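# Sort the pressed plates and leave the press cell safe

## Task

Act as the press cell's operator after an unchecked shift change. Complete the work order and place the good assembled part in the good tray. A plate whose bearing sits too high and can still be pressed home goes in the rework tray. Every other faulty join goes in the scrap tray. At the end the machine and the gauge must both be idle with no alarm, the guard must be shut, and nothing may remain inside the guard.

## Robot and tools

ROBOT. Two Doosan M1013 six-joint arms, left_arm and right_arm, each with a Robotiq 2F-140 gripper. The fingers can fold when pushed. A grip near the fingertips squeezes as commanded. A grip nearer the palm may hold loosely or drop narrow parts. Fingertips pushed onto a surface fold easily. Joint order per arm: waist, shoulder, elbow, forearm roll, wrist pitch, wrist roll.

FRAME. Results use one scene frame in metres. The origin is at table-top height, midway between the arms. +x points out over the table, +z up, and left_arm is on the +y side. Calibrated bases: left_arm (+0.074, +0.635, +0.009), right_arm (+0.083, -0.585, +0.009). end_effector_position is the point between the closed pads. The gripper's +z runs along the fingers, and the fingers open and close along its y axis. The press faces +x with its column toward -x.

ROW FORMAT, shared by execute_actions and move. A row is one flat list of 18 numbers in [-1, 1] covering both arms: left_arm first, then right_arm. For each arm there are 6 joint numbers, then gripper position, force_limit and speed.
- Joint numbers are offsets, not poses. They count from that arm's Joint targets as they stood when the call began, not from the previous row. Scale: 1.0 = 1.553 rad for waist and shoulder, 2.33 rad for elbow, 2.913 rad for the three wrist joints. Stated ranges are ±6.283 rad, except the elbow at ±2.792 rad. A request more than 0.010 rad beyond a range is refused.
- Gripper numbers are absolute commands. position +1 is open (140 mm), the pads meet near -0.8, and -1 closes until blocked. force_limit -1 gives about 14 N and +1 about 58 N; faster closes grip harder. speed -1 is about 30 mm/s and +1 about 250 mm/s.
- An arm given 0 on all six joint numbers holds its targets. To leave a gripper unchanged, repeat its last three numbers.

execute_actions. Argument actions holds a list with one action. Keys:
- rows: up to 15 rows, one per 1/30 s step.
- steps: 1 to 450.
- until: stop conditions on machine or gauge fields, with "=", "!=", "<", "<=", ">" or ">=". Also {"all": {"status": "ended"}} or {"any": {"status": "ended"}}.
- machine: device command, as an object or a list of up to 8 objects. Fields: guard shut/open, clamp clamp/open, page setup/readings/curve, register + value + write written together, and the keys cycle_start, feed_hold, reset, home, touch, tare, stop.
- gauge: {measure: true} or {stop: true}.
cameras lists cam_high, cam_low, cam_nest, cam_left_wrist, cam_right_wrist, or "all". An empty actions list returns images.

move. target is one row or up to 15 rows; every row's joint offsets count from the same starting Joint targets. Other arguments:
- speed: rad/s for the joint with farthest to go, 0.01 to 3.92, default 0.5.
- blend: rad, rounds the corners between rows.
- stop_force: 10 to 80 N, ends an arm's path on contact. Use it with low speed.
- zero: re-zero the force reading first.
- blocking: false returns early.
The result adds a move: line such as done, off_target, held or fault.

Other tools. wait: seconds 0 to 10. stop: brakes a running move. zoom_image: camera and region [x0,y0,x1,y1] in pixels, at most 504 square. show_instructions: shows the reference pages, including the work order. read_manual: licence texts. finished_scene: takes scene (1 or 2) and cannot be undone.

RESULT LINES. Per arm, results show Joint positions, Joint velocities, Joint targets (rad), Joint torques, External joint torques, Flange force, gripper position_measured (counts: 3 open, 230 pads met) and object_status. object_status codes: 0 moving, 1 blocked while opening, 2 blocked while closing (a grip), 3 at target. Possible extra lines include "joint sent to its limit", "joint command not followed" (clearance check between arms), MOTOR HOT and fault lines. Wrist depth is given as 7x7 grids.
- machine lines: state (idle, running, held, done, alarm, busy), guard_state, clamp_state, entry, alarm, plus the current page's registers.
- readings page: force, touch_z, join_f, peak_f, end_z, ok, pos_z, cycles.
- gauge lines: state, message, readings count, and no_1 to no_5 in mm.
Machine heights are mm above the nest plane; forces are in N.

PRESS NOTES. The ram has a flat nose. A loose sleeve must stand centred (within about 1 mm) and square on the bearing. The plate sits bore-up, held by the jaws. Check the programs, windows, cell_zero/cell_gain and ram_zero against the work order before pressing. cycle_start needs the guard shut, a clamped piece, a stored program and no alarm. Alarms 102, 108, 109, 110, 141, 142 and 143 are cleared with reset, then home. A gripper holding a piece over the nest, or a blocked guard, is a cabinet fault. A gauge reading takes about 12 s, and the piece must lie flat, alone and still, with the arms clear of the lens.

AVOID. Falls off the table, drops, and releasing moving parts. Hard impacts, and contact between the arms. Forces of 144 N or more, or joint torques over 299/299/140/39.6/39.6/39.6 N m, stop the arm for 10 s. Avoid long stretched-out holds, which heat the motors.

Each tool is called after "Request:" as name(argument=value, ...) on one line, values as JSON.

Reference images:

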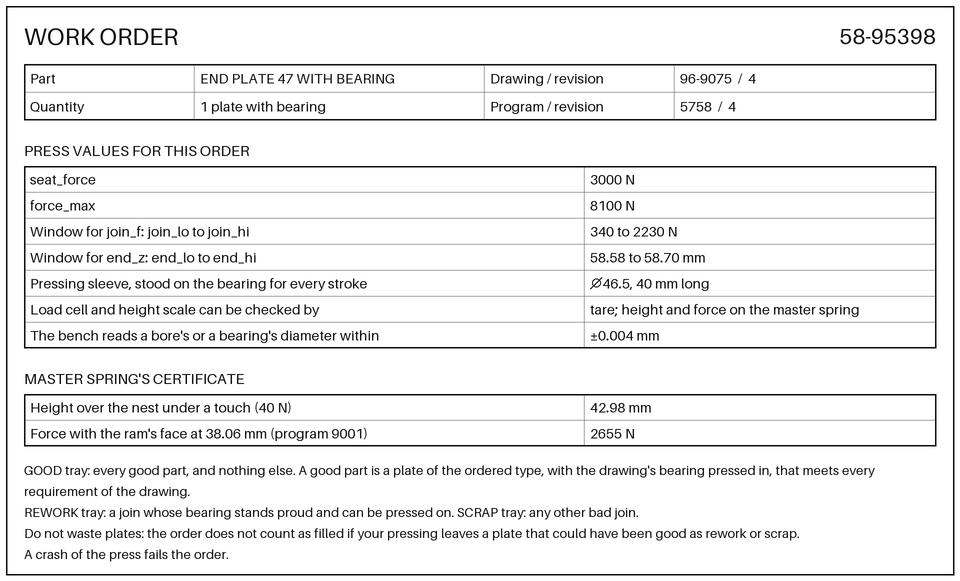

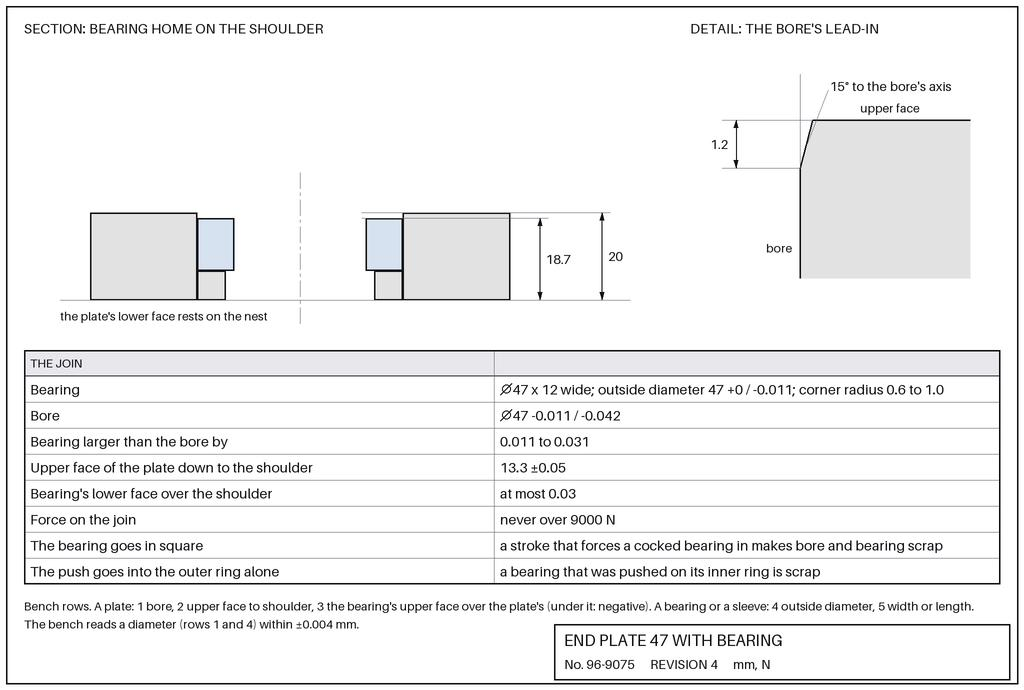

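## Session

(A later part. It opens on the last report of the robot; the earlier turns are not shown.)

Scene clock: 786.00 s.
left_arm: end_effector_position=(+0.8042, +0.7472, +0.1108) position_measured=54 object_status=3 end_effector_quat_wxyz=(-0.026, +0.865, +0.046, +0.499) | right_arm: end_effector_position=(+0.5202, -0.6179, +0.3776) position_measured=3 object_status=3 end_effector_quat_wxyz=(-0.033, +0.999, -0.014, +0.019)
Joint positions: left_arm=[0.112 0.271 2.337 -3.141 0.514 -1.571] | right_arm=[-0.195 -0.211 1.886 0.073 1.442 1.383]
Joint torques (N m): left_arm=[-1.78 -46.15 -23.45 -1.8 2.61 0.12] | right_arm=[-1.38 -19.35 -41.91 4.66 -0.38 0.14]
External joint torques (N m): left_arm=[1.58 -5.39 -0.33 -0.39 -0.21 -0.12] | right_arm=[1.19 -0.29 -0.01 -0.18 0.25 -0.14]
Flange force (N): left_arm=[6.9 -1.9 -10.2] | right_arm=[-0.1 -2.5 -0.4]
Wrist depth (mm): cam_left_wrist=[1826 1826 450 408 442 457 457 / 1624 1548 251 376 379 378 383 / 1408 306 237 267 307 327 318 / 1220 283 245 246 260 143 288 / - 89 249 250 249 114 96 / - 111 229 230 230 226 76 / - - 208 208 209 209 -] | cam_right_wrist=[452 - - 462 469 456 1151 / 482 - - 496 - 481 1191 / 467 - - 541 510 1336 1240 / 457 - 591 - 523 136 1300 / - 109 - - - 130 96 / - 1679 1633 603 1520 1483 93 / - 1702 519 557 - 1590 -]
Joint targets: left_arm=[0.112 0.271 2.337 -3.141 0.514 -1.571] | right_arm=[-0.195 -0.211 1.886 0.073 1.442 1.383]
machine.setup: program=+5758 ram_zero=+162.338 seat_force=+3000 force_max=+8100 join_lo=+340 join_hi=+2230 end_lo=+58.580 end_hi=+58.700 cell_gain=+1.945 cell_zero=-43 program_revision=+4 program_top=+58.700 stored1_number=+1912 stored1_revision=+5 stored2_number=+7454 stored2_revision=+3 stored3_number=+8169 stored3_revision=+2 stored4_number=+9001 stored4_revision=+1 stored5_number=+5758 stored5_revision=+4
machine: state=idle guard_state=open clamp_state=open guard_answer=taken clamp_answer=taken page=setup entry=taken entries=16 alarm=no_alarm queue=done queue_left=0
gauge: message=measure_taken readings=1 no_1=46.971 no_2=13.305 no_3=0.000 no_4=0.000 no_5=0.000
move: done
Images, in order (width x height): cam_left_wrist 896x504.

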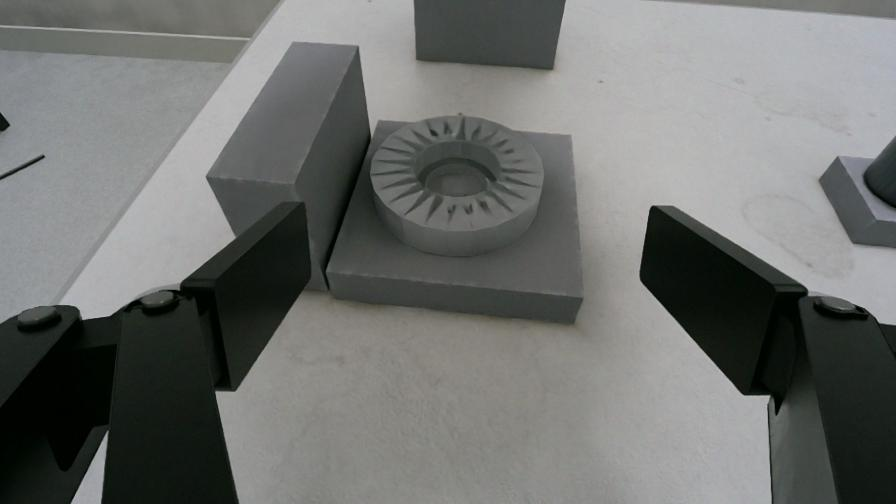

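Request:
move(target=[-0.2192,0.0364,-0.0394,-0.4064,0.0706,0.2107,0.65,0,-0.7,0,0,0,0,0,0,1,1,1], speed=0.8, cameras=["cam_left_wrist"])

Scene clock: 827.27 s.
left_arm: end_effector_position=(+0.8146, +0.7019, +0.1108) position_measured=47 object_status=3 end_effector_quat_wxyz=(-0.135, +0.834, +0.234, +0.481) | right_arm: end_effector_position=(+0.5202, -0.6179, +0.3776) position_measured=3 object_status=3 end_effector_quat_wxyz=(-0.033, +0.999, -0.014, +0.019)
Joint positions: left_arm=[-0.229 0.328 2.245 -4.325 0.72 -0.957] | right_arm=[-0.195 -0.211 1.886 0.073 1.442 1.383]
Joint torques (N m): left_arm=[-1.72 -55.19 -27.49 0.41 2.2 0.13] | right_arm=[-1.56 -19.38 -41.85 4.7 -0.39 0.13]
External joint torques (N m): left_arm=[1.46 -5.78 -0.23 -0.37 -0.25 -0.13] | right_arm=[1.45 -0.57 0.11 -0.24 0.27 -0.13]
Flange force (N): left_arm=[8.0 -5.5 -7.7] | right_arm=[-0.6 -3.2 -0.2]
Wrist depth (mm): cam_left_wrist=[1852 1933 1961 434 379 427 - / 1676 1645 254 319 379 380 382 / 1463 321 272 266 289 326 329 / 275 276 265 251 266 136 287 / - 95 248 249 244 117 94 / - 219 228 229 229 225 72 / - 208 208 208 209 209 -] | cam_right_wrist=[477 - 488 468 460 449 1140 / 459 - - 507 - 480 1197 / - - 540 518 511 513 1253 / - - 557 - - 135 1321 / - 110 593 561 549 140 96 / - 1667 1633 707 1502 1511 93 / - 1727 646 560 1622 1601 -]
Joint targets: left_arm=[-0.229 0.328 2.245 -4.325 0.720 -0.957] | right_arm=[-0.195 -0.211 1.886 0.073 1.442 1.383]
machine.setup: program=+5758 ram_zero=+162.338 seat_force=+3000 force_max=+8100 join_lo=+340 join_hi=+2230 end_lo=+58.580 end_hi=+58.700 cell_gain=+1.945 cell_zero=-43 program_revision=+4 program_top=+58.700 stored1_number=+1912 stored1_revision=+5 stored2_number=+7454 stored2_revision=+3 stored3_number=+8169 stored3_revision=+2 stored4_number=+9001 stored4_revision=+1 stored5_number=+5758 stored5_revision=+4
machine: state=idle guard_state=open clamp_state=open guard_answer=taken clamp_answer=taken page=setup entry=taken entries=16 alarm=no_alarm queue=done queue_left=0
gauge: message=measure_taken readings=1 no_1=46.971 no_2=13.305 no_3=0.000 no_4=0.000 no_5=0.000
move: done
Images, in order (width x height): cam_left_wrist 896x504.

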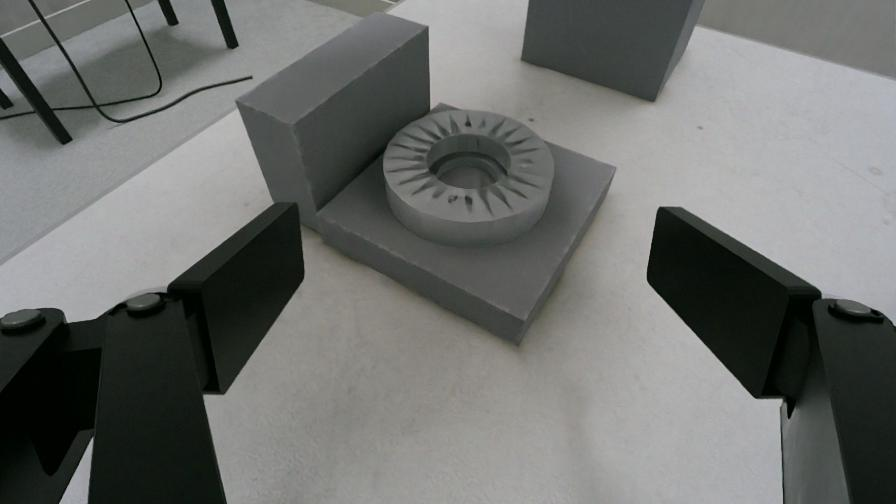

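Request:
move(target=[0.0569,0.0834,-0.0419,0.0462,-0.0089,-0.0265,0.65,0,-0.7,0,0,0,0,0,0,1,1,1], speed=0.15, cameras=["cam_left_wrist"])

Scene clock: 838.63 s.
left_arm: end_effector_position=(+0.8786, +0.7375, +0.0714) position_measured=47 object_status=3 end_effector_quat_wxyz=(-0.135, +0.833, +0.234, +0.482) | right_arm: end_effector_position=(+0.5202, -0.6179, +0.3776) position_measured=3 object_status=3 end_effector_quat_wxyz=(-0.033, +0.999, -0.014, +0.019)
Joint positions: left_arm=[-0.141 0.457 2.148 -4.191 0.694 -1.035] | right_arm=[-0.195 -0.211 1.886 0.073 1.442 1.383]
Joint torques (N m): left_arm=[-2.22 -66.52 -26.25 0.06 2.3 0.11] | right_arm=[-1.52 -19.97 -41.83 4.69 -0.38 0.15]
External joint torques (N m): left_arm=[1.89 -5.7 -0.32 -0.35 -0.26 -0.11] | right_arm=[1.35 0.08 -0.21 -0.2 0.25 -0.15]
Flange force (N): left_arm=[7.9 -5.0 -6.7] | right_arm=[0.9 -2.8 -0.6]
Wrist depth (mm): cam_left_wrist=[1801 1878 207 357 323 292 364 / 1576 172 191 298 311 303 316 / 264 173 202 212 219 269 270 / 233 193 180 175 185 136 237 / - 95 188 173 180 126 94 / - 180 188 169 169 185 72 / - 170 171 171 168 172 -] | cam_right_wrist=[493 - 507 472 463 454 1151 / 456 547 - 519 475 474 1191 / 469 546 - - - 507 1246 / 490 561 - - 552 136 1272 / - 110 - 576 - 130 97 / - 1679 1656 728 1633 1483 93 / - 1727 517 560 1590 1570 -]
Joint targets: left_arm=[-0.141 0.457 2.148 -4.191 0.694 -1.035] | right_arm=[-0.195 -0.211 1.886 0.073 1.442 1.383]
machine.setup: program=+5758 ram_zero=+162.338 seat_force=+3000 force_max=+8100 join_lo=+340 join_hi=+2230 end_lo=+58.580 end_hi=+58.700 cell_gain=+1.945 cell_zero=-43 program_revision=+4 program_top=+58.700 stored1_number=+1912 stored1_revision=+5 stored2_number=+7454 stored2_revision=+3 stored3_number=+8169 stored3_revision=+2 stored4_number=+9001 stored4_revision=+1 stored5_number=+5758 stored5_revision=+4
machine: state=idle guard_state=open clamp_state=open guard_answer=taken clamp_answer=taken page=setup entry=taken entries=16 alarm=no_alarm queue=done queue_left=0
gauge: message=measure_taken readings=1 no_1=46.971 no_2=13.305 no_3=0.000 no_4=0.000 no_5=0.000
move: done
Images, in order (width x height): cam_left_wrist 896x504.

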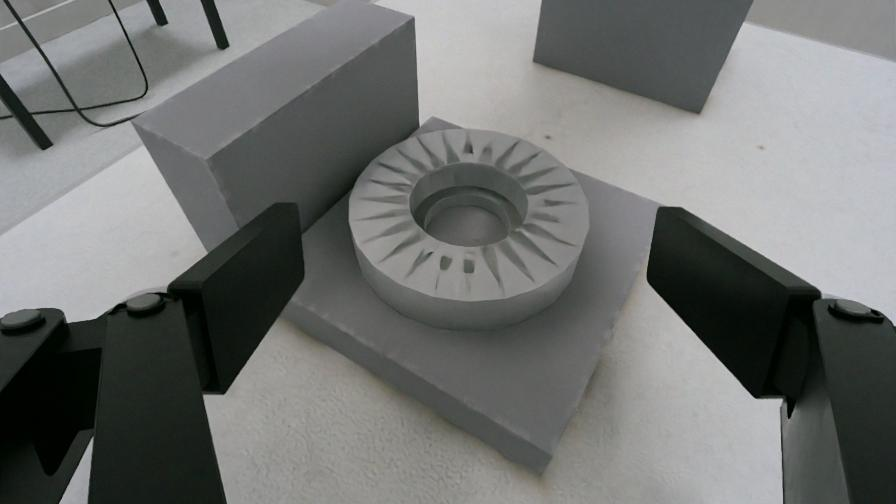

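Request:
move(target=[[0.0244,0.0358,-0.0179,0.0198,-0.0038,-0.0114,0.65,0,-0.7,0,0,0,0,0,0,1,1,1],[0.0244,0.0358,-0.0179,0.0198,-0.0038,-0.0114,-1,0,-1,0,0,0,0,0,0,1,1,1]], speed=0.1, cameras=["cam_left_wrist"])

Request:
wait(seconds=0.7)

Scene clock: 846.03 s.
left_arm: end_effector_position=(+0.9034, +0.7559, +0.0507) position_measured=85 object_status=0 end_effector_quat_wxyz=(-0.135, +0.834, +0.234, +0.481) | right_arm: end_effector_position=(+0.5202, -0.6179, +0.3776) position_measured=3 object_status=3 end_effector_quat_wxyz=(-0.033, +0.999, -0.014, +0.019)
Joint positions: left_arm=[-0.103 0.513 2.106 -4.133 0.683 -1.068] | right_arm=[-0.195 -0.211 1.886 0.073 1.442 1.383]
Joint torques (N m): left_arm=[7.98 -56.7 -25.85 -1.27 1.04 0.21] | right_arm=[-1.35 -19.61 -41.99 4.66 -0.36 0.13]
External joint torques (N m): left_arm=[-8.3 -20.14 -0.23 0.84 1.06 -0.21] | right_arm=[1.17 -0.24 -0.11 -0.17 0.23 -0.13]
Flange force (N): left_arm=[13.3 -1.0 -36.2] | right_arm=[0.1 -2.4 -0.5]
Wrist depth (mm): cam_left_wrist=[1789 1852 171 315 303 255 323 / 1530 138 166 265 276 269 279 / 157 134 166 175 176 237 239 / 206 150 143 171 150 180 210 / - 86 150 134 140 114 89 / - - 146 139 141 106 71 / - - 151 133 128 - -] | cam_right_wrist=[- 495 491 - 465 - 1168 / - 519 511 495 496 487 1197 / - - - 518 515 503 1221 / 474 - 554 - - 151 1286 / - 110 - - 560 140 97 / - 1622 1520 - 1492 1492 93 / - 1715 514 570 1601 1590 -]
Joint targets: left_arm=[-0.103 0.513 2.106 -4.133 0.683 -1.068] | right_arm=[-0.195 -0.211 1.886 0.073 1.442 1.383]
machine.setup: program=+5758 ram_zero=+162.338 seat_force=+3000 force_max=+8100 join_lo=+340 join_hi=+2230 end_lo=+58.580 end_hi=+58.700 cell_gain=+1.945 cell_zero=-43 program_revision=+4 program_top=+58.700 stored1_number=+1912 stored1_revision=+5 stored2_number=+7454 stored2_revision=+3 stored3_number=+8169 stored3_revision=+2 stored4_number=+9001 stored4_revision=+1 stored5_number=+5758 stored5_revision=+4
machine: state=idle guard_state=open clamp_state=open guard_answer=taken clamp_answer=taken page=setup entry=taken entries=16 alarm=no_alarm queue=done queue_left=0
gauge: message=measure_taken readings=1 no_1=46.971 no_2=13.305 no_3=0.000 no_4=0.000 no_5=0.000
move: done
Images, in order (width x height): cam_left_wrist 896x504.

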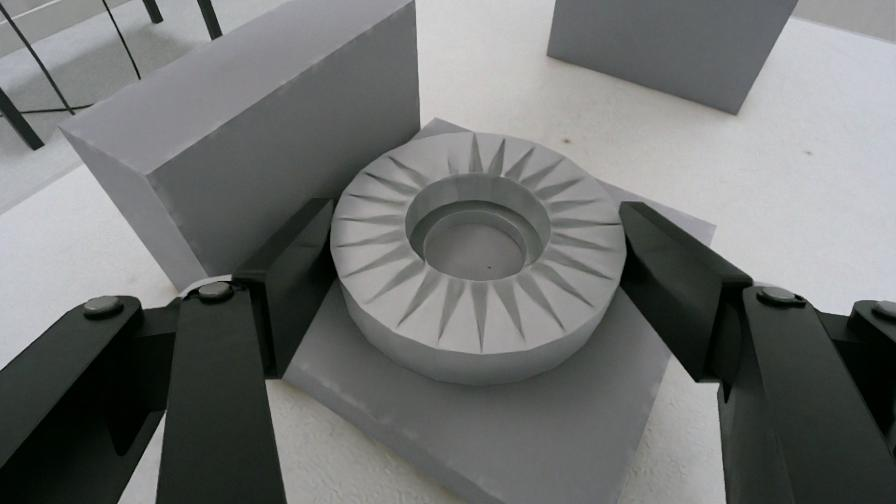

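Scene clock: 846.73 s.
left_arm: end_effector_position=(+0.9034, +0.7559, +0.0507) position_measured=85 object_status=2 end_effector_quat_wxyz=(-0.135, +0.834, +0.234, +0.481) | right_arm: end_effector_position=(+0.5202, -0.6179, +0.3776) position_measured=3 object_status=3 end_effector_quat_wxyz=(-0.033, +0.999, -0.014, +0.019)
Joint positions: left_arm=[-0.103 0.513 2.106 -4.133 0.683 -1.068] | right_arm=[-0.195 -0.211 1.886 0.073 1.442 1.383]
Joint torques (N m): left_arm=[8.09 -56.66 -25.31 -1.37 1.05 0.21] | right_arm=[-1.29 -19.46 -41.98 4.7 -0.39 0.17]
External joint torques (N m): left_arm=[-8.42 -20.21 -0.74 0.94 1.04 -0.21] | right_arm=[1.15 -0.48 0.13 -0.25 0.27 -0.17]
Flange force (N): left_arm=[13.7 -0.5 -35.6] | right_arm=[-0.7 -2.4 -0.2]
Wrist depth (mm): cam_left_wrist=[1826 1852 171 316 299 255 324 / 1567 138 166 264 275 269 279 / 157 134 167 176 176 238 238 / 206 150 143 172 150 181 210 / - 86 149 133 140 114 89 / - - 146 139 141 106 71 / - - 152 133 131 152 -] | cam_right_wrist=[448 - - - 457 473 1140 / 463 519 - - - 1191 1185 / 508 566 527 507 - - 1279 / 501 - 541 - - 135 1321 / - 109 591 583 562 130 96 / - 1622 1679 598 1492 1622 93 / - 1727 518 560 1601 1570 -]
Joint targets: left_arm=[-0.103 0.513 2.106 -4.133 0.683 -1.068] | right_arm=[-0.195 -0.211 1.886 0.073 1.442 1.383]
Tool commands: left_gripper/position=-1.0 left_gripper/force_limit=+0.0 left_gripper/speed=-1.0 right_gripper/position=+1.0 right_gripper/force_limit=+1.0 right_gripper/speed=+1.0
machine.setup: program=+5758 ram_zero=+162.338 seat_force=+3000 force_max=+8100 join_lo=+340 join_hi=+2230 end_lo=+58.580 end_hi=+58.700 cell_gain=+1.945 cell_zero=-43 program_revision=+4 program_top=+58.700 stored1_number=+1912 stored1_revision=+5 stored2_number=+7454 stored2_revision=+3 stored3_number=+8169 stored3_revision=+2 stored4_number=+9001 stored4_revision=+1 stored5_number=+5758 stored5_revision=+4
machine: state=idle guard_state=open clamp_state=open guard_answer=taken clamp_answer=taken page=setup entry=taken entries=16 alarm=no_alarm queue=done queue_left=0
gauge: message=measure_taken readings=1 no_1=46.971 no_2=13.305 no_3=0.000 no_4=0.000 no_5=0.000
wait: 0.70 s

Request:
move(target=[[0,-0.0419,-0.0045,-0.0284,-0.0133,0.0359,-1,0,-1,0,0,0,0,0,0,1,1,1],[0.0962,-0.2182,0.0955,0.5764,-0.0700,-0.3283,-1,0,-1,0,0,0,0,0,0,1,1,1],[-0.0162,-0.1932,0.0148,0.9862,0.1514,-0.48,-1,0,-1,0,0,0,0,0,0,1,1,1],[-0.3276,-0.1023,-0.0558,0.8891,0.0357,-0.5136,-1,0,-1,0,0,0,0,0,0,1,1,1]], speed=[0.15,0.7,0.7,0.4], blend=[0.03,0.1,0.05,0], cameras=["cam_left_wrist","cam_nest"])

Scene clock: 888.10 s.
left_arm: end_effector_position=(+0.5991, +0.0159, +0.1915) position_measured=85 object_status=2 end_effector_quat_wxyz=(+0.354, +0.612, -0.613, +0.353) | right_arm: end_effector_position=(+0.5202, -0.6179, +0.3776) position_measured=3 object_status=3 end_effector_quat_wxyz=(-0.033, +0.999, -0.014, +0.019)
Joint positions: left_arm=[-0.612 0.354 1.976 -1.543 0.787 -2.564] | right_arm=[-0.195 -0.211 1.886 0.073 1.442 1.383]
Joint torques (N m): left_arm=[-2.42 -60.8 -30.48 -1.55 2.02 0.11] | right_arm=[-1.28 -19.4 -41.91 4.67 -0.36 0.14]
External joint torques (N m): left_arm=[2.17 -3.9 1.42 0.19 -0.71 -0.11] | right_arm=[1.22 -1.19 -0.38 -0.16 0.24 -0.15]
Flange force (N): left_arm=[0.7 4.7 -7.7] | right_arm=[-1.1 -2.7 -1.1]
Wrist depth (mm): cam_left_wrist=[598 586 607 584 592 635 185 / 507 509 512 510 516 336 194 / 437 302 296 176 176 283 185 / 387 258 143 181 150 228 193 / - 86 143 133 140 114 89 / - - 208 185 206 114 71 / - - 187 172 178 191 -] | cam_right_wrist=[- 488 497 - - 452 1140 / 447 504 503 - 497 - 1191 / 454 - 521 542 521 - 1266 / 477 - 570 - - 130 1307 / - 110 - - - 130 96 / - 1645 1633 - 1550 1520 93 / - 1715 503 565 1622 1560 -]
Joint targets: left_arm=[-0.612 0.354 1.976 -1.543 0.787 -2.564] | right_arm=[-0.195 -0.211 1.886 0.073 1.442 1.383]
machine.setup: program=+5758 ram_zero=+162.338 seat_force=+3000 force_max=+8100 join_lo=+340 join_hi=+2230 end_lo=+58.580 end_hi=+58.700 cell_gain=+1.945 cell_zero=-43 program_revision=+4 program_top=+58.700 stored1_number=+1912 stored1_revision=+5 stored2_number=+7454 stored2_revision=+3 stored3_number=+8169 stored3_revision=+2 stored4_number=+9001 stored4_revision=+1 stored5_number=+5758 stored5_revision=+4
machine: state=idle guard_state=open clamp_state=open guard_answer=taken clamp_answer=taken page=setup entry=taken entries=16 alarm=no_alarm queue=done queue_left=0
gauge: message=measure_taken readings=1 no_1=46.971 no_2=13.305 no_3=0.000 no_4=0.000 no_5=0.000
move: done
Images, in order (width x height): cam_nest 504x504, cam_left_wrist 896x504.

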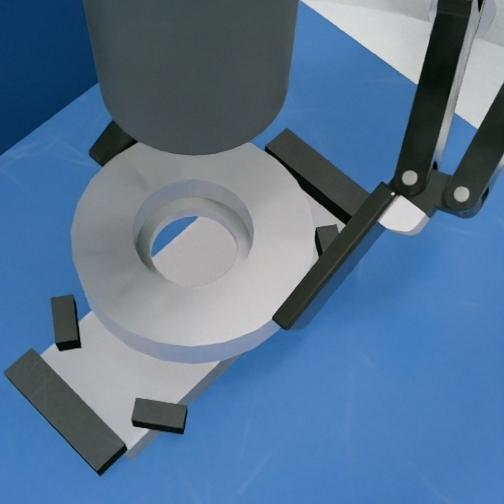

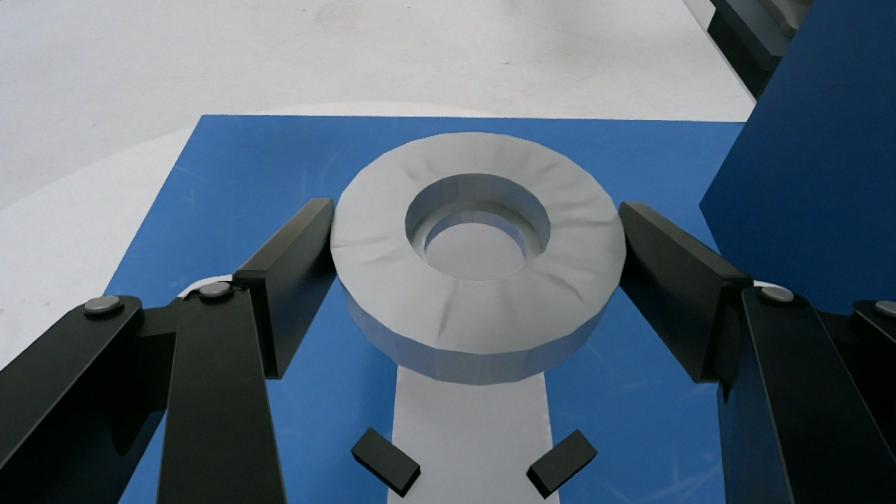

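Request:
move(target=[0,0.0435,0.0123,-0.0329,0.0007,0.0466,-1,0,-1,0,0,0,0,0,0,1,1,1], speed=0.04, stop_force=12, cameras=["cam_left_wrist","cam_nest"])

Scene clock: 898.33 s.
left_arm: end_effector_position=(+0.5991, +0.0156, +0.1448) position_measured=85 object_status=2 end_effector_quat_wxyz=(+0.354, +0.611, -0.613, +0.353) | right_arm: end_effector_position=(+0.5202, -0.6179, +0.3776) position_measured=3 object_status=3 end_effector_quat_wxyz=(-0.033, +0.999, -0.014, +0.019)
Joint positions: left_arm=[-0.612 0.414 2.001 -1.628 0.789 -2.444] | right_arm=[-0.195 -0.211 1.886 0.073 1.442 1.383]
Joint torques (N m): left_arm=[-8.15 -46.99 -20.36 0.42 -0.78 -0.17] | right_arm=[-1.31 -19.78 -41.92 4.67 -0.37 0.13]
External joint torques (N m): left_arm=[7.87 -20.65 -5.89 -1.91 2.33 0.17] | right_arm=[1.29 -1.11 -0.44 -0.15 0.25 -0.13]
Flange force (N): left_arm=[13.6 5.0 -28.7] | right_arm=[-0.9 -2.9 -1.2]
Wrist depth (mm): cam_left_wrist=[521 517 496 521 - 528 184 / 430 255 265 210 268 269 185 / 377 228 222 176 176 231 185 / - 204 143 175 150 193 193 / - 86 155 134 140 114 89 / - - 157 141 141 156 71 / - - 147 126 128 147 -] | cam_right_wrist=[- - - - - 450 1135 / - - - 538 - 476 1191 / - - - 521 - 493 1253 / - - - - - 151 1293 / - 110 598 553 - 140 97 / - 1645 1645 580 1502 1511 93 / - 1752 519 554 1691 1560 -]
Joint targets: left_arm=[-0.612 0.414 2.001 -1.628 0.789 -2.444] | right_arm=[-0.195 -0.211 1.886 0.073 1.442 1.383]
machine.setup: program=+5758 ram_zero=+162.338 seat_force=+3000 force_max=+8100 join_lo=+340 join_hi=+2230 end_lo=+58.580 end_hi=+58.700 cell_gain=+1.945 cell_zero=-43 program_revision=+4 program_top=+58.700 stored1_number=+1912 stored1_revision=+5 stored2_number=+7454 stored2_revision=+3 stored3_number=+8169 stored3_revision=+2 stored4_number=+9001 stored4_revision=+1 stored5_number=+5758 stored5_revision=+4
machine: state=idle guard_state=open clamp_state=open guard_answer=taken clamp_answer=taken page=setup entry=taken entries=16 alarm=no_alarm queue=done queue_left=0
gauge: message=measure_taken readings=1 no_1=46.971 no_2=13.305 no_3=0.000 no_4=0.000 no_5=0.000
move: contact (left_arm); left_arm: the wrist roll is farthest, 0.015 rad from its target
Images, in order (width x height): cam_nest 504x504, cam_left_wrist 896x504.

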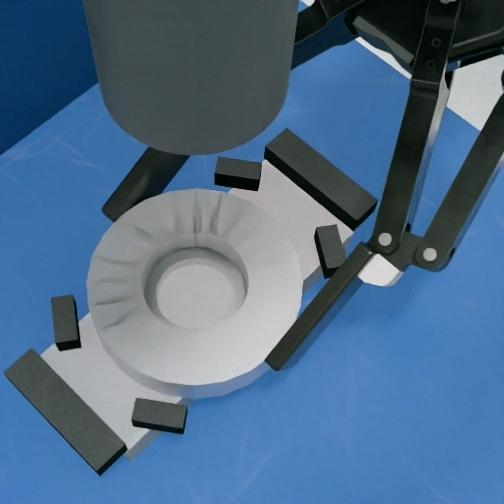

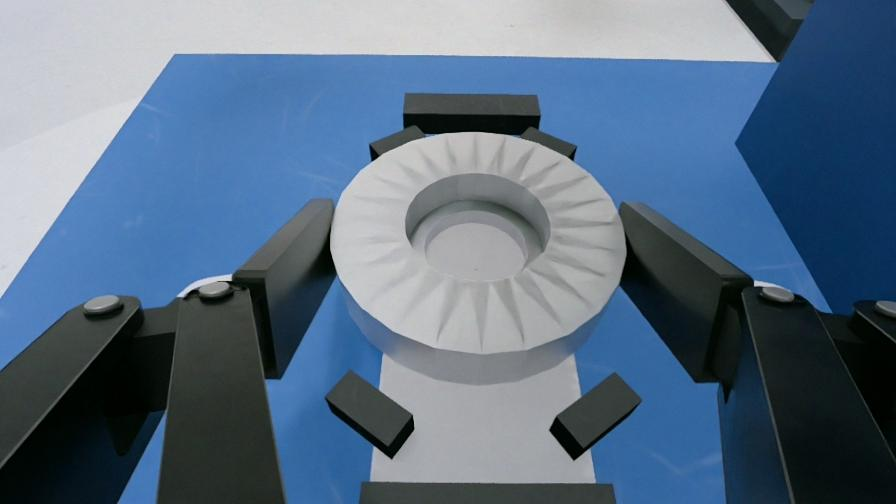

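Request:
move(target=[[0,0,0,0,0,0,0.65,0,-0.7,0,0,0,0,0,0,1,1,1],[0.1240,-0.1024,0.0314,0.0710,0.0468,-0.0358,0.65,0,-0.7,0,0,0,0,0,0,1,1,1],[0.3119,-0.1296,0.0597,0.1262,0.1149,-0.0074,0.65,0,-0.7,0,0,0,0,0,0,1,1,1]], speed=[0.3,0.2,0.6], blend=[0,0.02,0], cameras=["cam_left_wrist"])

Request:
execute_actions(actions=[{"machine":[{"clamp":"clamp"}],"steps":90,"until":{"machine":{"clamp_state":"clamped"}}}], cameras=["cam_nest"])

Request:
zoom_image(camera="cam_nest", region=[60, 160, 340, 440])

Scene clock: 911.63 s.
left_arm: end_effector_position=(+0.6007, +0.3112, +0.2069) position_measured=47 object_status=3 end_effector_quat_wxyz=(+0.354, +0.612, -0.613, +0.353) | right_arm: end_effector_position=(+0.5202, -0.6179, +0.3776) position_measured=3 object_status=3 end_effector_quat_wxyz=(-0.033, +0.999, -0.014, +0.019)
Joint positions: left_arm=[-0.127 0.212 2.14 -1.261 1.123 -2.465] | right_arm=[-0.195 -0.211 1.886 0.073 1.442 1.383]
Joint torques (N m): left_arm=[-1.04 -43.97 -27.02 -0.41 1.76 0.12] | right_arm=[-1.27 -19.48 -41.84 4.67 -0.36 0.14]
External joint torques (N m): left_arm=[0.84 -5.04 -0.23 -0.36 -0.27 -0.12] | right_arm=[1.1 -0.28 0.01 -0.21 0.24 -0.15]
Flange force (N): left_arm=[5.2 6.4 -4.4] | right_arm=[-0.2 -2.3 -0.3]
Wrist depth (mm): cam_left_wrist=[641 644 442 378 446 308 307 / 538 533 370 360 375 341 1708 / 463 467 319 318 322 321 345 / 407 115 314 336 335 136 391 / - 95 357 366 365 117 94 / - 316 327 329 329 324 72 / - 297 277 299 273 301 -] | cam_right_wrist=[454 - - 483 - - 1162 / 475 521 514 499 515 - 1191 / 457 - 531 - - - 1233 / 485 - 547 - 521 136 1300 / - 109 576 - - 130 96 / - 1656 1612 - 1540 1520 93 / - 1715 515 564 1702 1570 -]
Joint targets: left_arm=[-0.127 0.212 2.140 -1.261 1.123 -2.465] | right_arm=[-0.195 -0.211 1.886 0.073 1.442 1.383]
machine.setup: program=+5758 ram_zero=+162.338 seat_force=+3000 force_max=+8100 join_lo=+340 join_hi=+2230 end_lo=+58.580 end_hi=+58.700 cell_gain=+1.945 cell_zero=-43 program_revision=+4 program_top=+58.700 stored1_number=+1912 stored1_revision=+5 stored2_number=+7454 stored2_revision=+3 stored3_number=+8169 stored3_revision=+2 stored4_number=+9001 stored4_revision=+1 stored5_number=+5758 stored5_revision=+4
machine: state=idle guard_state=open clamp_state=open guard_answer=taken clamp_answer=taken page=setup entry=taken entries=16 alarm=no_alarm queue=done queue_left=0
gauge: message=measure_taken readings=1 no_1=46.971 no_2=13.305 no_3=0.000 no_4=0.000 no_5=0.000
move: done
Images, in order (width x height): cam_left_wrist 896x504.

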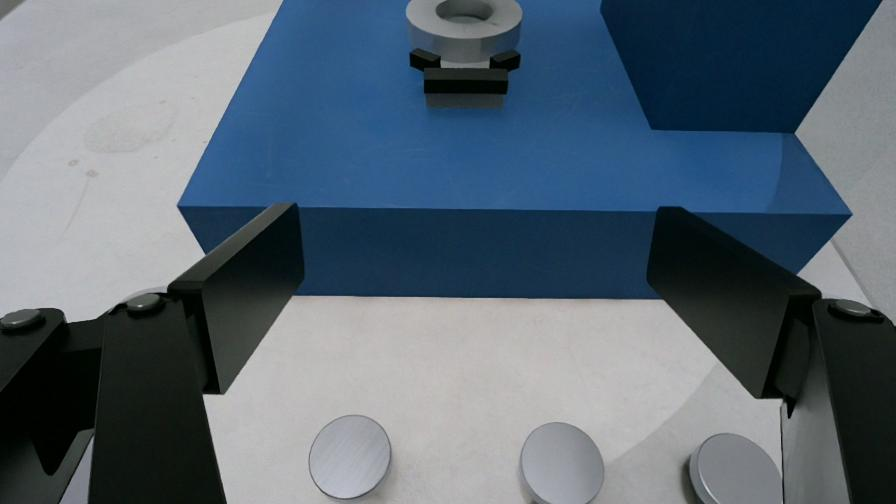

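Scene clock: 913.07 s.
left_arm: end_effector_position=(+0.6007, +0.3112, +0.2069) position_measured=47 object_status=3 end_effector_quat_wxyz=(+0.354, +0.612, -0.613, +0.353) | right_arm: end_effector_position=(+0.5202, -0.6179, +0.3776) position_measured=3 object_status=3 end_effector_quat_wxyz=(-0.033, +0.999, -0.014, +0.019)
Joint positions: left_arm=[-0.127 0.212 2.14 -1.261 1.123 -2.465] | right_arm=[-0.195 -0.211 1.886 0.073 1.442 1.383]
Joint torques (N m): left_arm=[-1.93 -43.73 -26.97 -0.42 1.66 0.11] | right_arm=[-1.51 -19.38 -41.91 4.69 -0.36 0.15]
External joint torques (N m): left_arm=[1.7 -5.26 -0.3 -0.35 -0.17 -0.11] | right_arm=[1.52 -1.58 -0.35 -0.18 0.25 -0.15]
Flange force (N): left_arm=[4.7 6.3 -6.1] | right_arm=[-1.7 -3.4 -1.1]
Wrist depth (mm): cam_left_wrist=[644 638 441 377 433 309 300 / 574 544 371 358 373 342 1731 / 463 440 319 320 322 322 345 / 406 115 314 336 336 136 333 / - 95 356 364 365 117 94 / - 317 328 329 329 324 72 / - 298 277 298 273 295 -] | cam_right_wrist=[460 - 473 - 465 - 1146 / 456 - 513 498 479 - 1209 / 479 569 - 538 - 507 1259 / - 567 - 549 - 151 1279 / - 110 594 603 556 140 97 / - 1679 1612 - 1540 1483 93 / - 1778 646 562 1612 1580 -]
Joint targets: left_arm=[-0.127 0.212 2.140 -1.261 1.123 -2.465] | right_arm=[-0.195 -0.211 1.886 0.073 1.442 1.383]
Tool commands: left_gripper/position=+0.65 left_gripper/force_limit=+0.0 left_gripper/speed=-0.7 right_gripper/position=+1.0 right_gripper/force_limit=+1.0 right_gripper/speed=+1.0
machine.setup: program=+5758 ram_zero=+162.338 seat_force=+3000 force_max=+8100 join_lo=+340 join_hi=+2230 end_lo=+58.580 end_hi=+58.700 cell_gain=+1.945 cell_zero=-43 program_revision=+4 program_top=+58.700 stored1_number=+1912 stored1_revision=+5 stored2_number=+7454 stored2_revision=+3 stored3_number=+8169 stored3_revision=+2 stored4_number=+9001 stored4_revision=+1 stored5_number=+5758 stored5_revision=+4
machine: state=idle guard_state=open clamp_state=clamped guard_answer=taken clamp_answer=taken page=setup entry=taken entries=16 alarm=no_alarm queue=running queue_left=0
gauge: message=measure_taken readings=1 no_1=46.971 no_2=13.305 no_3=0.000 no_4=0.000 no_5=0.000
Images, in order (width x height): cam_nest 504x504.

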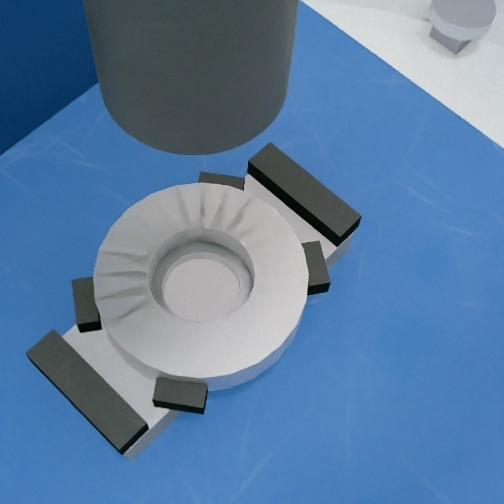

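Scaled by 1.800.

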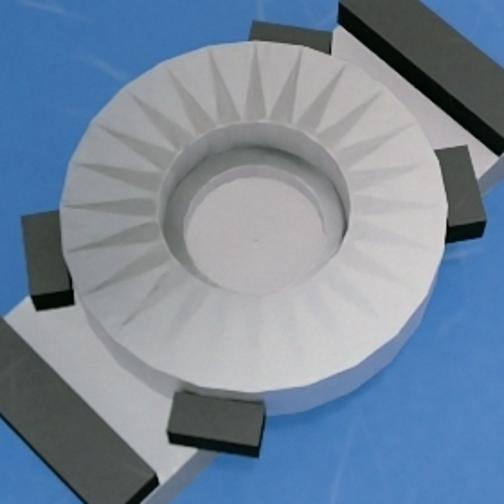

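Request:
move(target=[-0.2669,0.0641,-0.1453,0.4327,-0.0329,0.12,0.23,0,-0.3,0,0,0,0,0,0,1,1,1], speed=0.8, cameras=["cam_left_wrist"])

Scene clock: 933.67 s.
left_arm: end_effector_position=(+0.6632, +0.3160, +0.1298) position_measured=100 object_status=3 end_effector_quat_wxyz=(+0.000, +0.001, +1.000, +0.000) | right_arm: end_effector_position=(+0.5202, -0.6179, +0.3776) position_measured=3 object_status=3 end_effector_quat_wxyz=(-0.033, +0.999, -0.014, +0.019)
Joint positions: left_arm=[-0.542 0.312 1.802 0 1.027 -2.116] | right_arm=[-0.195 -0.211 1.886 0.073 1.442 1.383]
Joint torques (N m): left_arm=[-1.76 -61.7 -35.91 3.87 0.2 0.11] | right_arm=[-1.35 -19.49 -41.77 4.67 -0.34 0.12]
External joint torques (N m): left_arm=[1.48 -5.82 -0.03 -0.2 -0.17 -0.11] | right_arm=[1.23 -0.68 -0.36 -0.18 0.22 -0.12]
Flange force (N): left_arm=[6.3 5.7 -4.7] | right_arm=[-0.3 -2.7 -0.9]
Wrist depth (mm): cam_left_wrist=[163 223 237 238 237 237 236 / 164 223 250 249 250 248 249 / 165 225 263 232 262 261 259 / 174 210 123 277 275 257 277 / - 87 287 294 294 105 88 / - - 313 295 308 - 87 / - - 333 334 332 - -] | cam_right_wrist=[- - 486 463 - - 1124 / - - - - - - 1197 / - - 495 - - 1197 1246 / - - 570 - 541 136 1300 / - 110 601 - 558 130 96 / - 1656 1679 - 1483 1511 93 / - 1715 648 534 1645 1570 -]
Joint targets: left_arm=[-0.542 0.312 1.802 0.000 1.027 -2.116] | right_arm=[-0.195 -0.211 1.886 0.073 1.442 1.383]
machine.setup: program=+5758 ram_zero=+162.338 seat_force=+3000 force_max=+8100 join_lo=+340 join_hi=+2230 end_lo=+58.580 end_hi=+58.700 cell_gain=+1.945 cell_zero=-43 program_revision=+4 program_top=+58.700 stored1_number=+1912 stored1_revision=+5 stored2_number=+7454 stored2_revision=+3 stored3_number=+8169 stored3_revision=+2 stored4_number=+9001 stored4_revision=+1 stored5_number=+5758 stored5_revision=+4
machine: state=idle guard_state=open clamp_state=clamped guard_answer=taken clamp_answer=taken page=setup entry=taken entries=16 alarm=no_alarm queue=done queue_left=0
gauge: message=measure_taken readings=1 no_1=46.971 no_2=13.305 no_3=0.000 no_4=0.000 no_5=0.000
move: done
Images, in order (width x height): cam_left_wrist 896x504.

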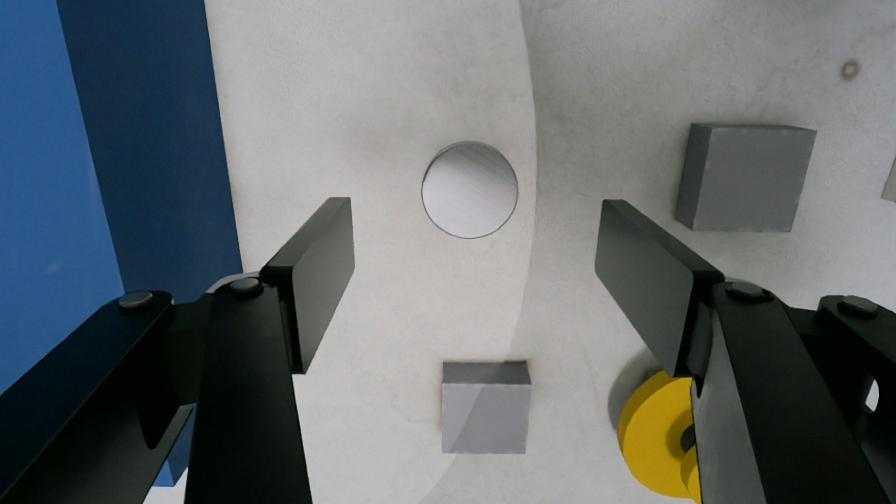

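Request:
move(target=[[-0.0006,0.0468,0.0267,0,-0.0463,-0.0003,0.23,-0.3,-1,0,0,0,0,0,0,1,1,1],[-0.0006,0.0468,0.0267,0,-0.0463,-0.0003,-1,-0.3,-1,0,0,0,0,0,0,1,1,1]], speed=0.12, cameras=["cam_left_wrist"])

Request:
wait(seconds=0.7)

Scene clock: 948.17 s.
left_arm: end_effector_position=(+0.6622, +0.3159, +0.0527) position_measured=160 object_status=0 end_effector_quat_wxyz=(+0.000, +0.001, +1.000, +0.000) | right_arm: end_effector_position=(+0.5202, -0.6179, +0.3776) position_measured=3 object_status=3 end_effector_quat_wxyz=(-0.033, +0.999, -0.014, +0.019)
Joint positions: left_arm=[-0.543 0.385 1.864 0 0.893 -2.117] | right_arm=[-0.195 -0.211 1.886 0.073 1.442 1.383]
Joint torques (N m): left_arm=[-1.7 -56.78 -28.4 3.6 -0.69 0.1] | right_arm=[-1.36 -19.2 -41.9 4.7 -0.38 0.17]
External joint torques (N m): left_arm=[1.42 -14.68 -4.37 -0.25 0.72 -0.1] | right_arm=[1.23 -0.91 -0.21 -0.21 0.25 -0.18]
Flange force (N): left_arm=[7.8 6.4 -19.7] | right_arm=[-0.9 -2.6 -0.8]
Wrist depth (mm): cam_left_wrist=[163 168 167 168 169 167 167 / 164 176 176 177 176 176 175 / 165 186 186 182 185 185 167 / 165 197 192 160 145 196 174 / 165 82 88 208 165 86 178 / - 75 - 221 220 - 73 / - - - 229 225 - 73] | cam_right_wrist=[508 - 494 - 467 - 1151 / 459 - 519 - 481 497 1191 / - 551 542 503 - 509 1253 / 488 - 574 - 521 151 1328 / - 109 595 - - 131 96 / - 1622 1633 - 1502 1483 93 / - 1739 518 556 1560 1590 -]
Joint targets: left_arm=[-0.543 0.385 1.864 0.000 0.893 -2.117] | right_arm=[-0.195 -0.211 1.886 0.073 1.442 1.383]
machine.setup: program=+5758 ram_zero=+162.338 seat_force=+3000 force_max=+8100 join_lo=+340 join_hi=+2230 end_lo=+58.580 end_hi=+58.700 cell_gain=+1.945 cell_zero=-43 program_revision=+4 program_top=+58.700 stored1_number=+1912 stored1_revision=+5 stored2_number=+7454 stored2_revision=+3 stored3_number=+8169 stored3_revision=+2 stored4_number=+9001 stored4_revision=+1 stored5_number=+5758 stored5_revision=+4
machine: state=idle guard_state=open clamp_state=clamped guard_answer=taken clamp_answer=taken page=setup entry=taken entries=16 alarm=no_alarm queue=done queue_left=0
gauge: message=measure_taken readings=1 no_1=46.971 no_2=13.305 no_3=0.000 no_4=0.000 no_5=0.000
move: done
Images, in order (width x height): cam_left_wrist 896x504.

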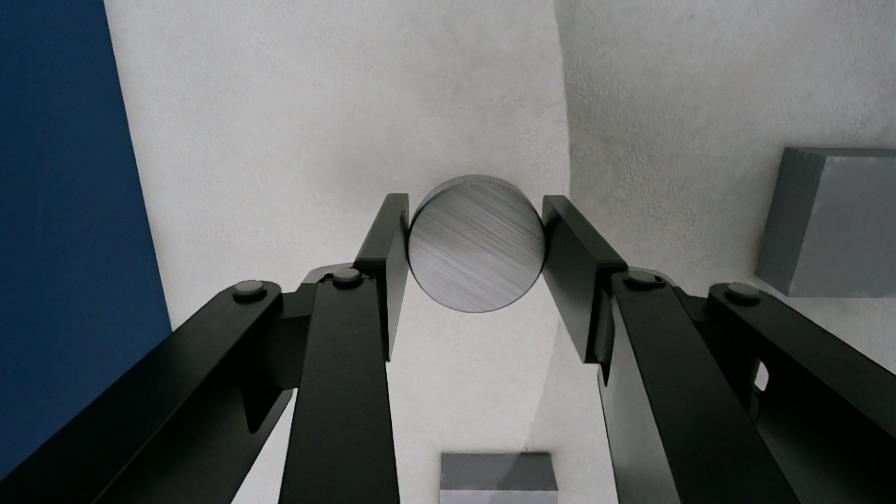

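Scene clock: 948.87 s.
left_arm: end_effector_position=(+0.6622, +0.3159, +0.0527) position_measured=160 object_status=2 end_effector_quat_wxyz=(+0.000, +0.001, +1.000, +0.000) | right_arm: end_effector_position=(+0.5202, -0.6179, +0.3776) position_measured=3 object_status=3 end_effector_quat_wxyz=(-0.033, +0.999, -0.014, +0.019)
Joint positions: left_arm=[-0.543 0.385 1.864 0 0.893 -2.117] | right_arm=[-0.195 -0.211 1.886 0.073 1.442 1.383]
Joint torques (N m): left_arm=[-1.8 -56.69 -28.41 3.61 -0.71 0.07] | right_arm=[-1.28 -19.45 -41.73 4.71 -0.37 0.12]
External joint torques (N m): left_arm=[1.48 -14.77 -4.36 -0.27 0.73 -0.07] | right_arm=[1.14 -0.62 -0.4 -0.21 0.24 -0.13]
Flange force (N): left_arm=[7.8 6.6 -19.8] | right_arm=[-0.2 -2.4 -1.0]
Wrist depth (mm): cam_left_wrist=[162 168 168 168 169 169 169 / 163 176 177 177 176 176 176 / 164 186 186 182 185 185 166 / 165 196 192 160 144 196 174 / 165 82 88 208 166 86 178 / - 75 - 221 221 - 73 / - - - 230 225 - 73] | cam_right_wrist=[- - - - 468 451 1174 / 484 526 515 501 - 483 1185 / - 551 532 - 509 1293 1253 / 485 - - 553 538 135 1314 / - 109 - 565 552 130 96 / - 1633 1601 - 1530 1502 93 / - 1752 517 566 1645 1622 -]
Joint targets: left_arm=[-0.543 0.385 1.864 0.000 0.893 -2.117] | right_arm=[-0.195 -0.211 1.886 0.073 1.442 1.383]
Tool commands: left_gripper/position=-1.0 left_gripper/force_limit=-0.3 left_gripper/speed=-1.0 right_gripper/position=+1.0 right_gripper/force_limit=+1.0 right_gripper/speed=+1.0
machine.setup: program=+5758 ram_zero=+162.338 seat_force=+3000 force_max=+8100 join_lo=+340 join_hi=+2230 end_lo=+58.580 end_hi=+58.700 cell_gain=+1.945 cell_zero=-43 program_revision=+4 program_top=+58.700 stored1_number=+1912 stored1_revision=+5 stored2_number=+7454 stored2_revision=+3 stored3_number=+8169 stored3_revision=+2 stored4_number=+9001 stored4_revision=+1 stored5_number=+5758 stored5_revision=+4
machine: state=idle guard_state=open clamp_state=clamped guard_answer=taken clamp_answer=taken page=setup entry=taken entries=16 alarm=no_alarm queue=done queue_left=0
gauge: message=measure_taken readings=1 no_1=46.971 no_2=13.305 no_3=0.000 no_4=0.000 no_5=0.000
wait: 0.70 s

Request:
move(target=[[0.0006,-0.0468,-0.0267,0,0.0463,0.0003,-1,-0.3,-1,0,0,0,0,0,0,1,1,1],[0.2535,-0.0011,-0.0703,0,0.0568,-0.1659,-1,-0.3,-1,0,0,0,0,0,0,1,1,1],[0.4243,0.1404,-0.1816,0,0.0704,-0.3130,-1,-0.3,-1,0,0,0,0,0,0,1,1,1]], speed=[0.2,0.6,0.5], blend=[0.02,0.1,0])

Request:
move(target=[0,0.0159,0.0096,0,-0.0161,0,-1,-0.3,-1,0,0,0,0,0,0,1,1,1], speed=0.025, stop_force=12, cameras=["cam_left_wrist"])

Scene clock: 975.40 s.
left_arm: end_effector_position=(+0.9141, +0.7630, +0.0848) position_measured=160 object_status=2 end_effector_quat_wxyz=(+0.000, +0.706, -0.708, +0.000) | right_arm: end_effector_position=(+0.5202, -0.6179, +0.3776) position_measured=3 object_status=3 end_effector_quat_wxyz=(-0.033, +0.999, -0.014, +0.019)
Joint positions: left_arm=[0.116 0.603 1.441 0 1.098 -3.028] | right_arm=[-0.195 -0.211 1.886 0.073 1.442 1.383]
Joint torques (N m): left_arm=[-1.77 -89.88 -37.82 3.97 0.15 0.13] | right_arm=[-1.51 -19.34 -41.87 4.72 -0.35 0.16]
External joint torques (N m): left_arm=[1.2 -6.43 0.29 -0.17 -0.16 -0.13] | right_arm=[1.38 -0.73 -0.21 -0.24 0.22 -0.16]
Flange force (N): left_arm=[0.3 10.2 -4.3] | right_arm=[-0.5 -2.9 -0.7]
Wrist depth (mm): cam_left_wrist=[196 196 193 177 177 196 196 / 207 207 184 182 182 206 206 / 218 217 194 188 192 217 216 / 228 229 198 160 144 229 229 / 243 82 88 214 165 86 236 / - 75 - 189 190 - 73 / - - - 174 - - 73] | cam_right_wrist=[- 493 - - 470 464 1157 / - - - 501 475 481 1209 / - 541 528 530 508 514 1221 / 483 573 - - - 135 1307 / - 110 597 580 - 130 97 / - 1667 1633 - 1530 1540 93 / - 1791 517 561 1590 1560 -]
Joint targets: left_arm=[0.117 0.603 1.441 0.000 1.098 -3.028] | right_arm=[-0.195 -0.211 1.886 0.073 1.442 1.383]
machine.setup: program=+5758 ram_zero=+162.338 seat_force=+3000 force_max=+8100 join_lo=+340 join_hi=+2230 end_lo=+58.580 end_hi=+58.700 cell_gain=+1.945 cell_zero=-43 program_revision=+4 program_top=+58.700 stored1_number=+1912 stored1_revision=+5 stored2_number=+7454 stored2_revision=+3 stored3_number=+8169 stored3_revision=+2 stored4_number=+9001 stored4_revision=+1 stored5_number=+5758 stored5_revision=+4
machine: state=idle guard_state=open clamp_state=clamped guard_answer=taken clamp_answer=taken page=setup entry=taken entries=16 alarm=no_alarm queue=done queue_left=0
gauge: message=measure_taken readings=1 no_1=46.971 no_2=13.305 no_3=0.000 no_4=0.000 no_5=0.000
move: done

Scene clock: 977.57 s.
left_arm: end_effector_position=(+0.9141, +0.7631, +0.0579) position_measured=160 object_status=2 end_effector_quat_wxyz=(+0.000, +0.706, -0.708, +0.000) | right_arm: end_effector_position=(+0.5202, -0.6179, +0.3776) position_measured=3 object_status=3 end_effector_quat_wxyz=(-0.033, +0.999, -0.014, +0.019)
Joint positions: left_arm=[0.117 0.623 1.46 0 1.058 -3.028] | right_arm=[-0.195 -0.211 1.886 0.073 1.442 1.383]
Joint torques (N m): left_arm=[-1.59 -67.44 -27.23 4.06 -2.74 0.12] | right_arm=[-1.35 -19.66 -41.94 4.67 -0.37 0.14]
External joint torques (N m): left_arm=[1.2 -29.75 -9.43 -0.34 2.73 -0.12] | right_arm=[1.28 -0.74 -0.09 -0.19 0.25 -0.14]
Flange force (N): left_arm=[1.2 15.9 -33.9] | right_arm=[-0.7 -2.8 -0.6]
Wrist depth (mm): cam_left_wrist=[172 172 151 151 153 170 172 / 181 181 157 157 157 180 180 / 191 190 166 162 165 190 190 / 201 202 171 160 145 200 198 / 211 82 88 185 180 86 207 / - 75 - 189 189 - 73 / - - - 155 155 - 73] | cam_right_wrist=[- - - - 475 487 1140 / - - - 517 473 472 1179 / - - 558 546 493 - 1253 / 485 - 531 - - 136 1300 / - 109 - 591 - 130 96 / - 1691 1645 - 1540 1511 93 / - 1739 514 561 1590 1590 -]
Joint targets: left_arm=[0.117 0.623 1.460 0.000 1.058 -3.028] | right_arm=[-0.195 -0.211 1.886 0.073 1.442 1.383]
machine.setup: program=+5758 ram_zero=+162.338 seat_force=+3000 force_max=+8100 join_lo=+340 join_hi=+2230 end_lo=+58.580 end_hi=+58.700 cell_gain=+1.945 cell_zero=-43 program_revision=+4 program_top=+58.700 stored1_number=+1912 stored1_revision=+5 stored2_number=+7454 stored2_revision=+3 stored3_number=+8169 stored3_revision=+2 stored4_number=+9001 stored4_revision=+1 stored5_number=+5758 stored5_revision=+4
machine: state=idle guard_state=open clamp_state=clamped guard_answer=taken clamp_answer=taken page=setup entry=taken entries=16 alarm=no_alarm queue=done queue_left=0
gauge: message=measure_taken readings=1 no_1=46.971 no_2=13.305 no_3=0.000 no_4=0.000 no_5=0.000
move: contact (left_arm)
Images, in order (width x height): cam_left_wrist 896x504.

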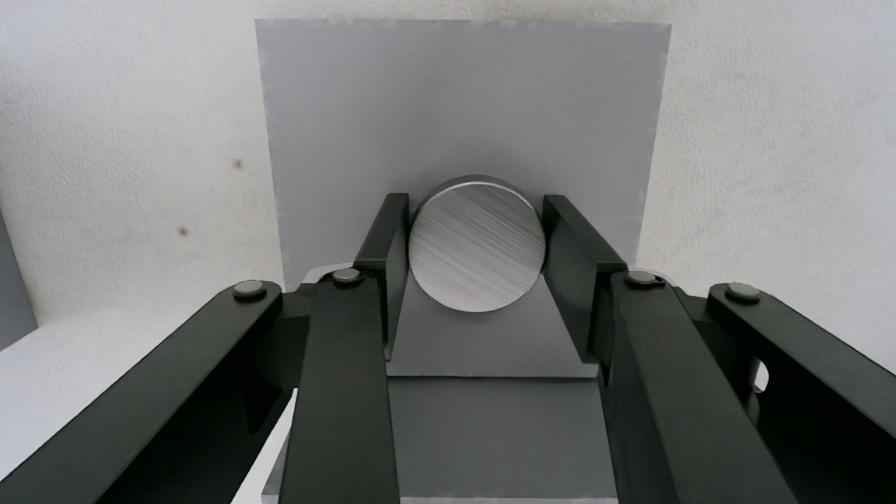

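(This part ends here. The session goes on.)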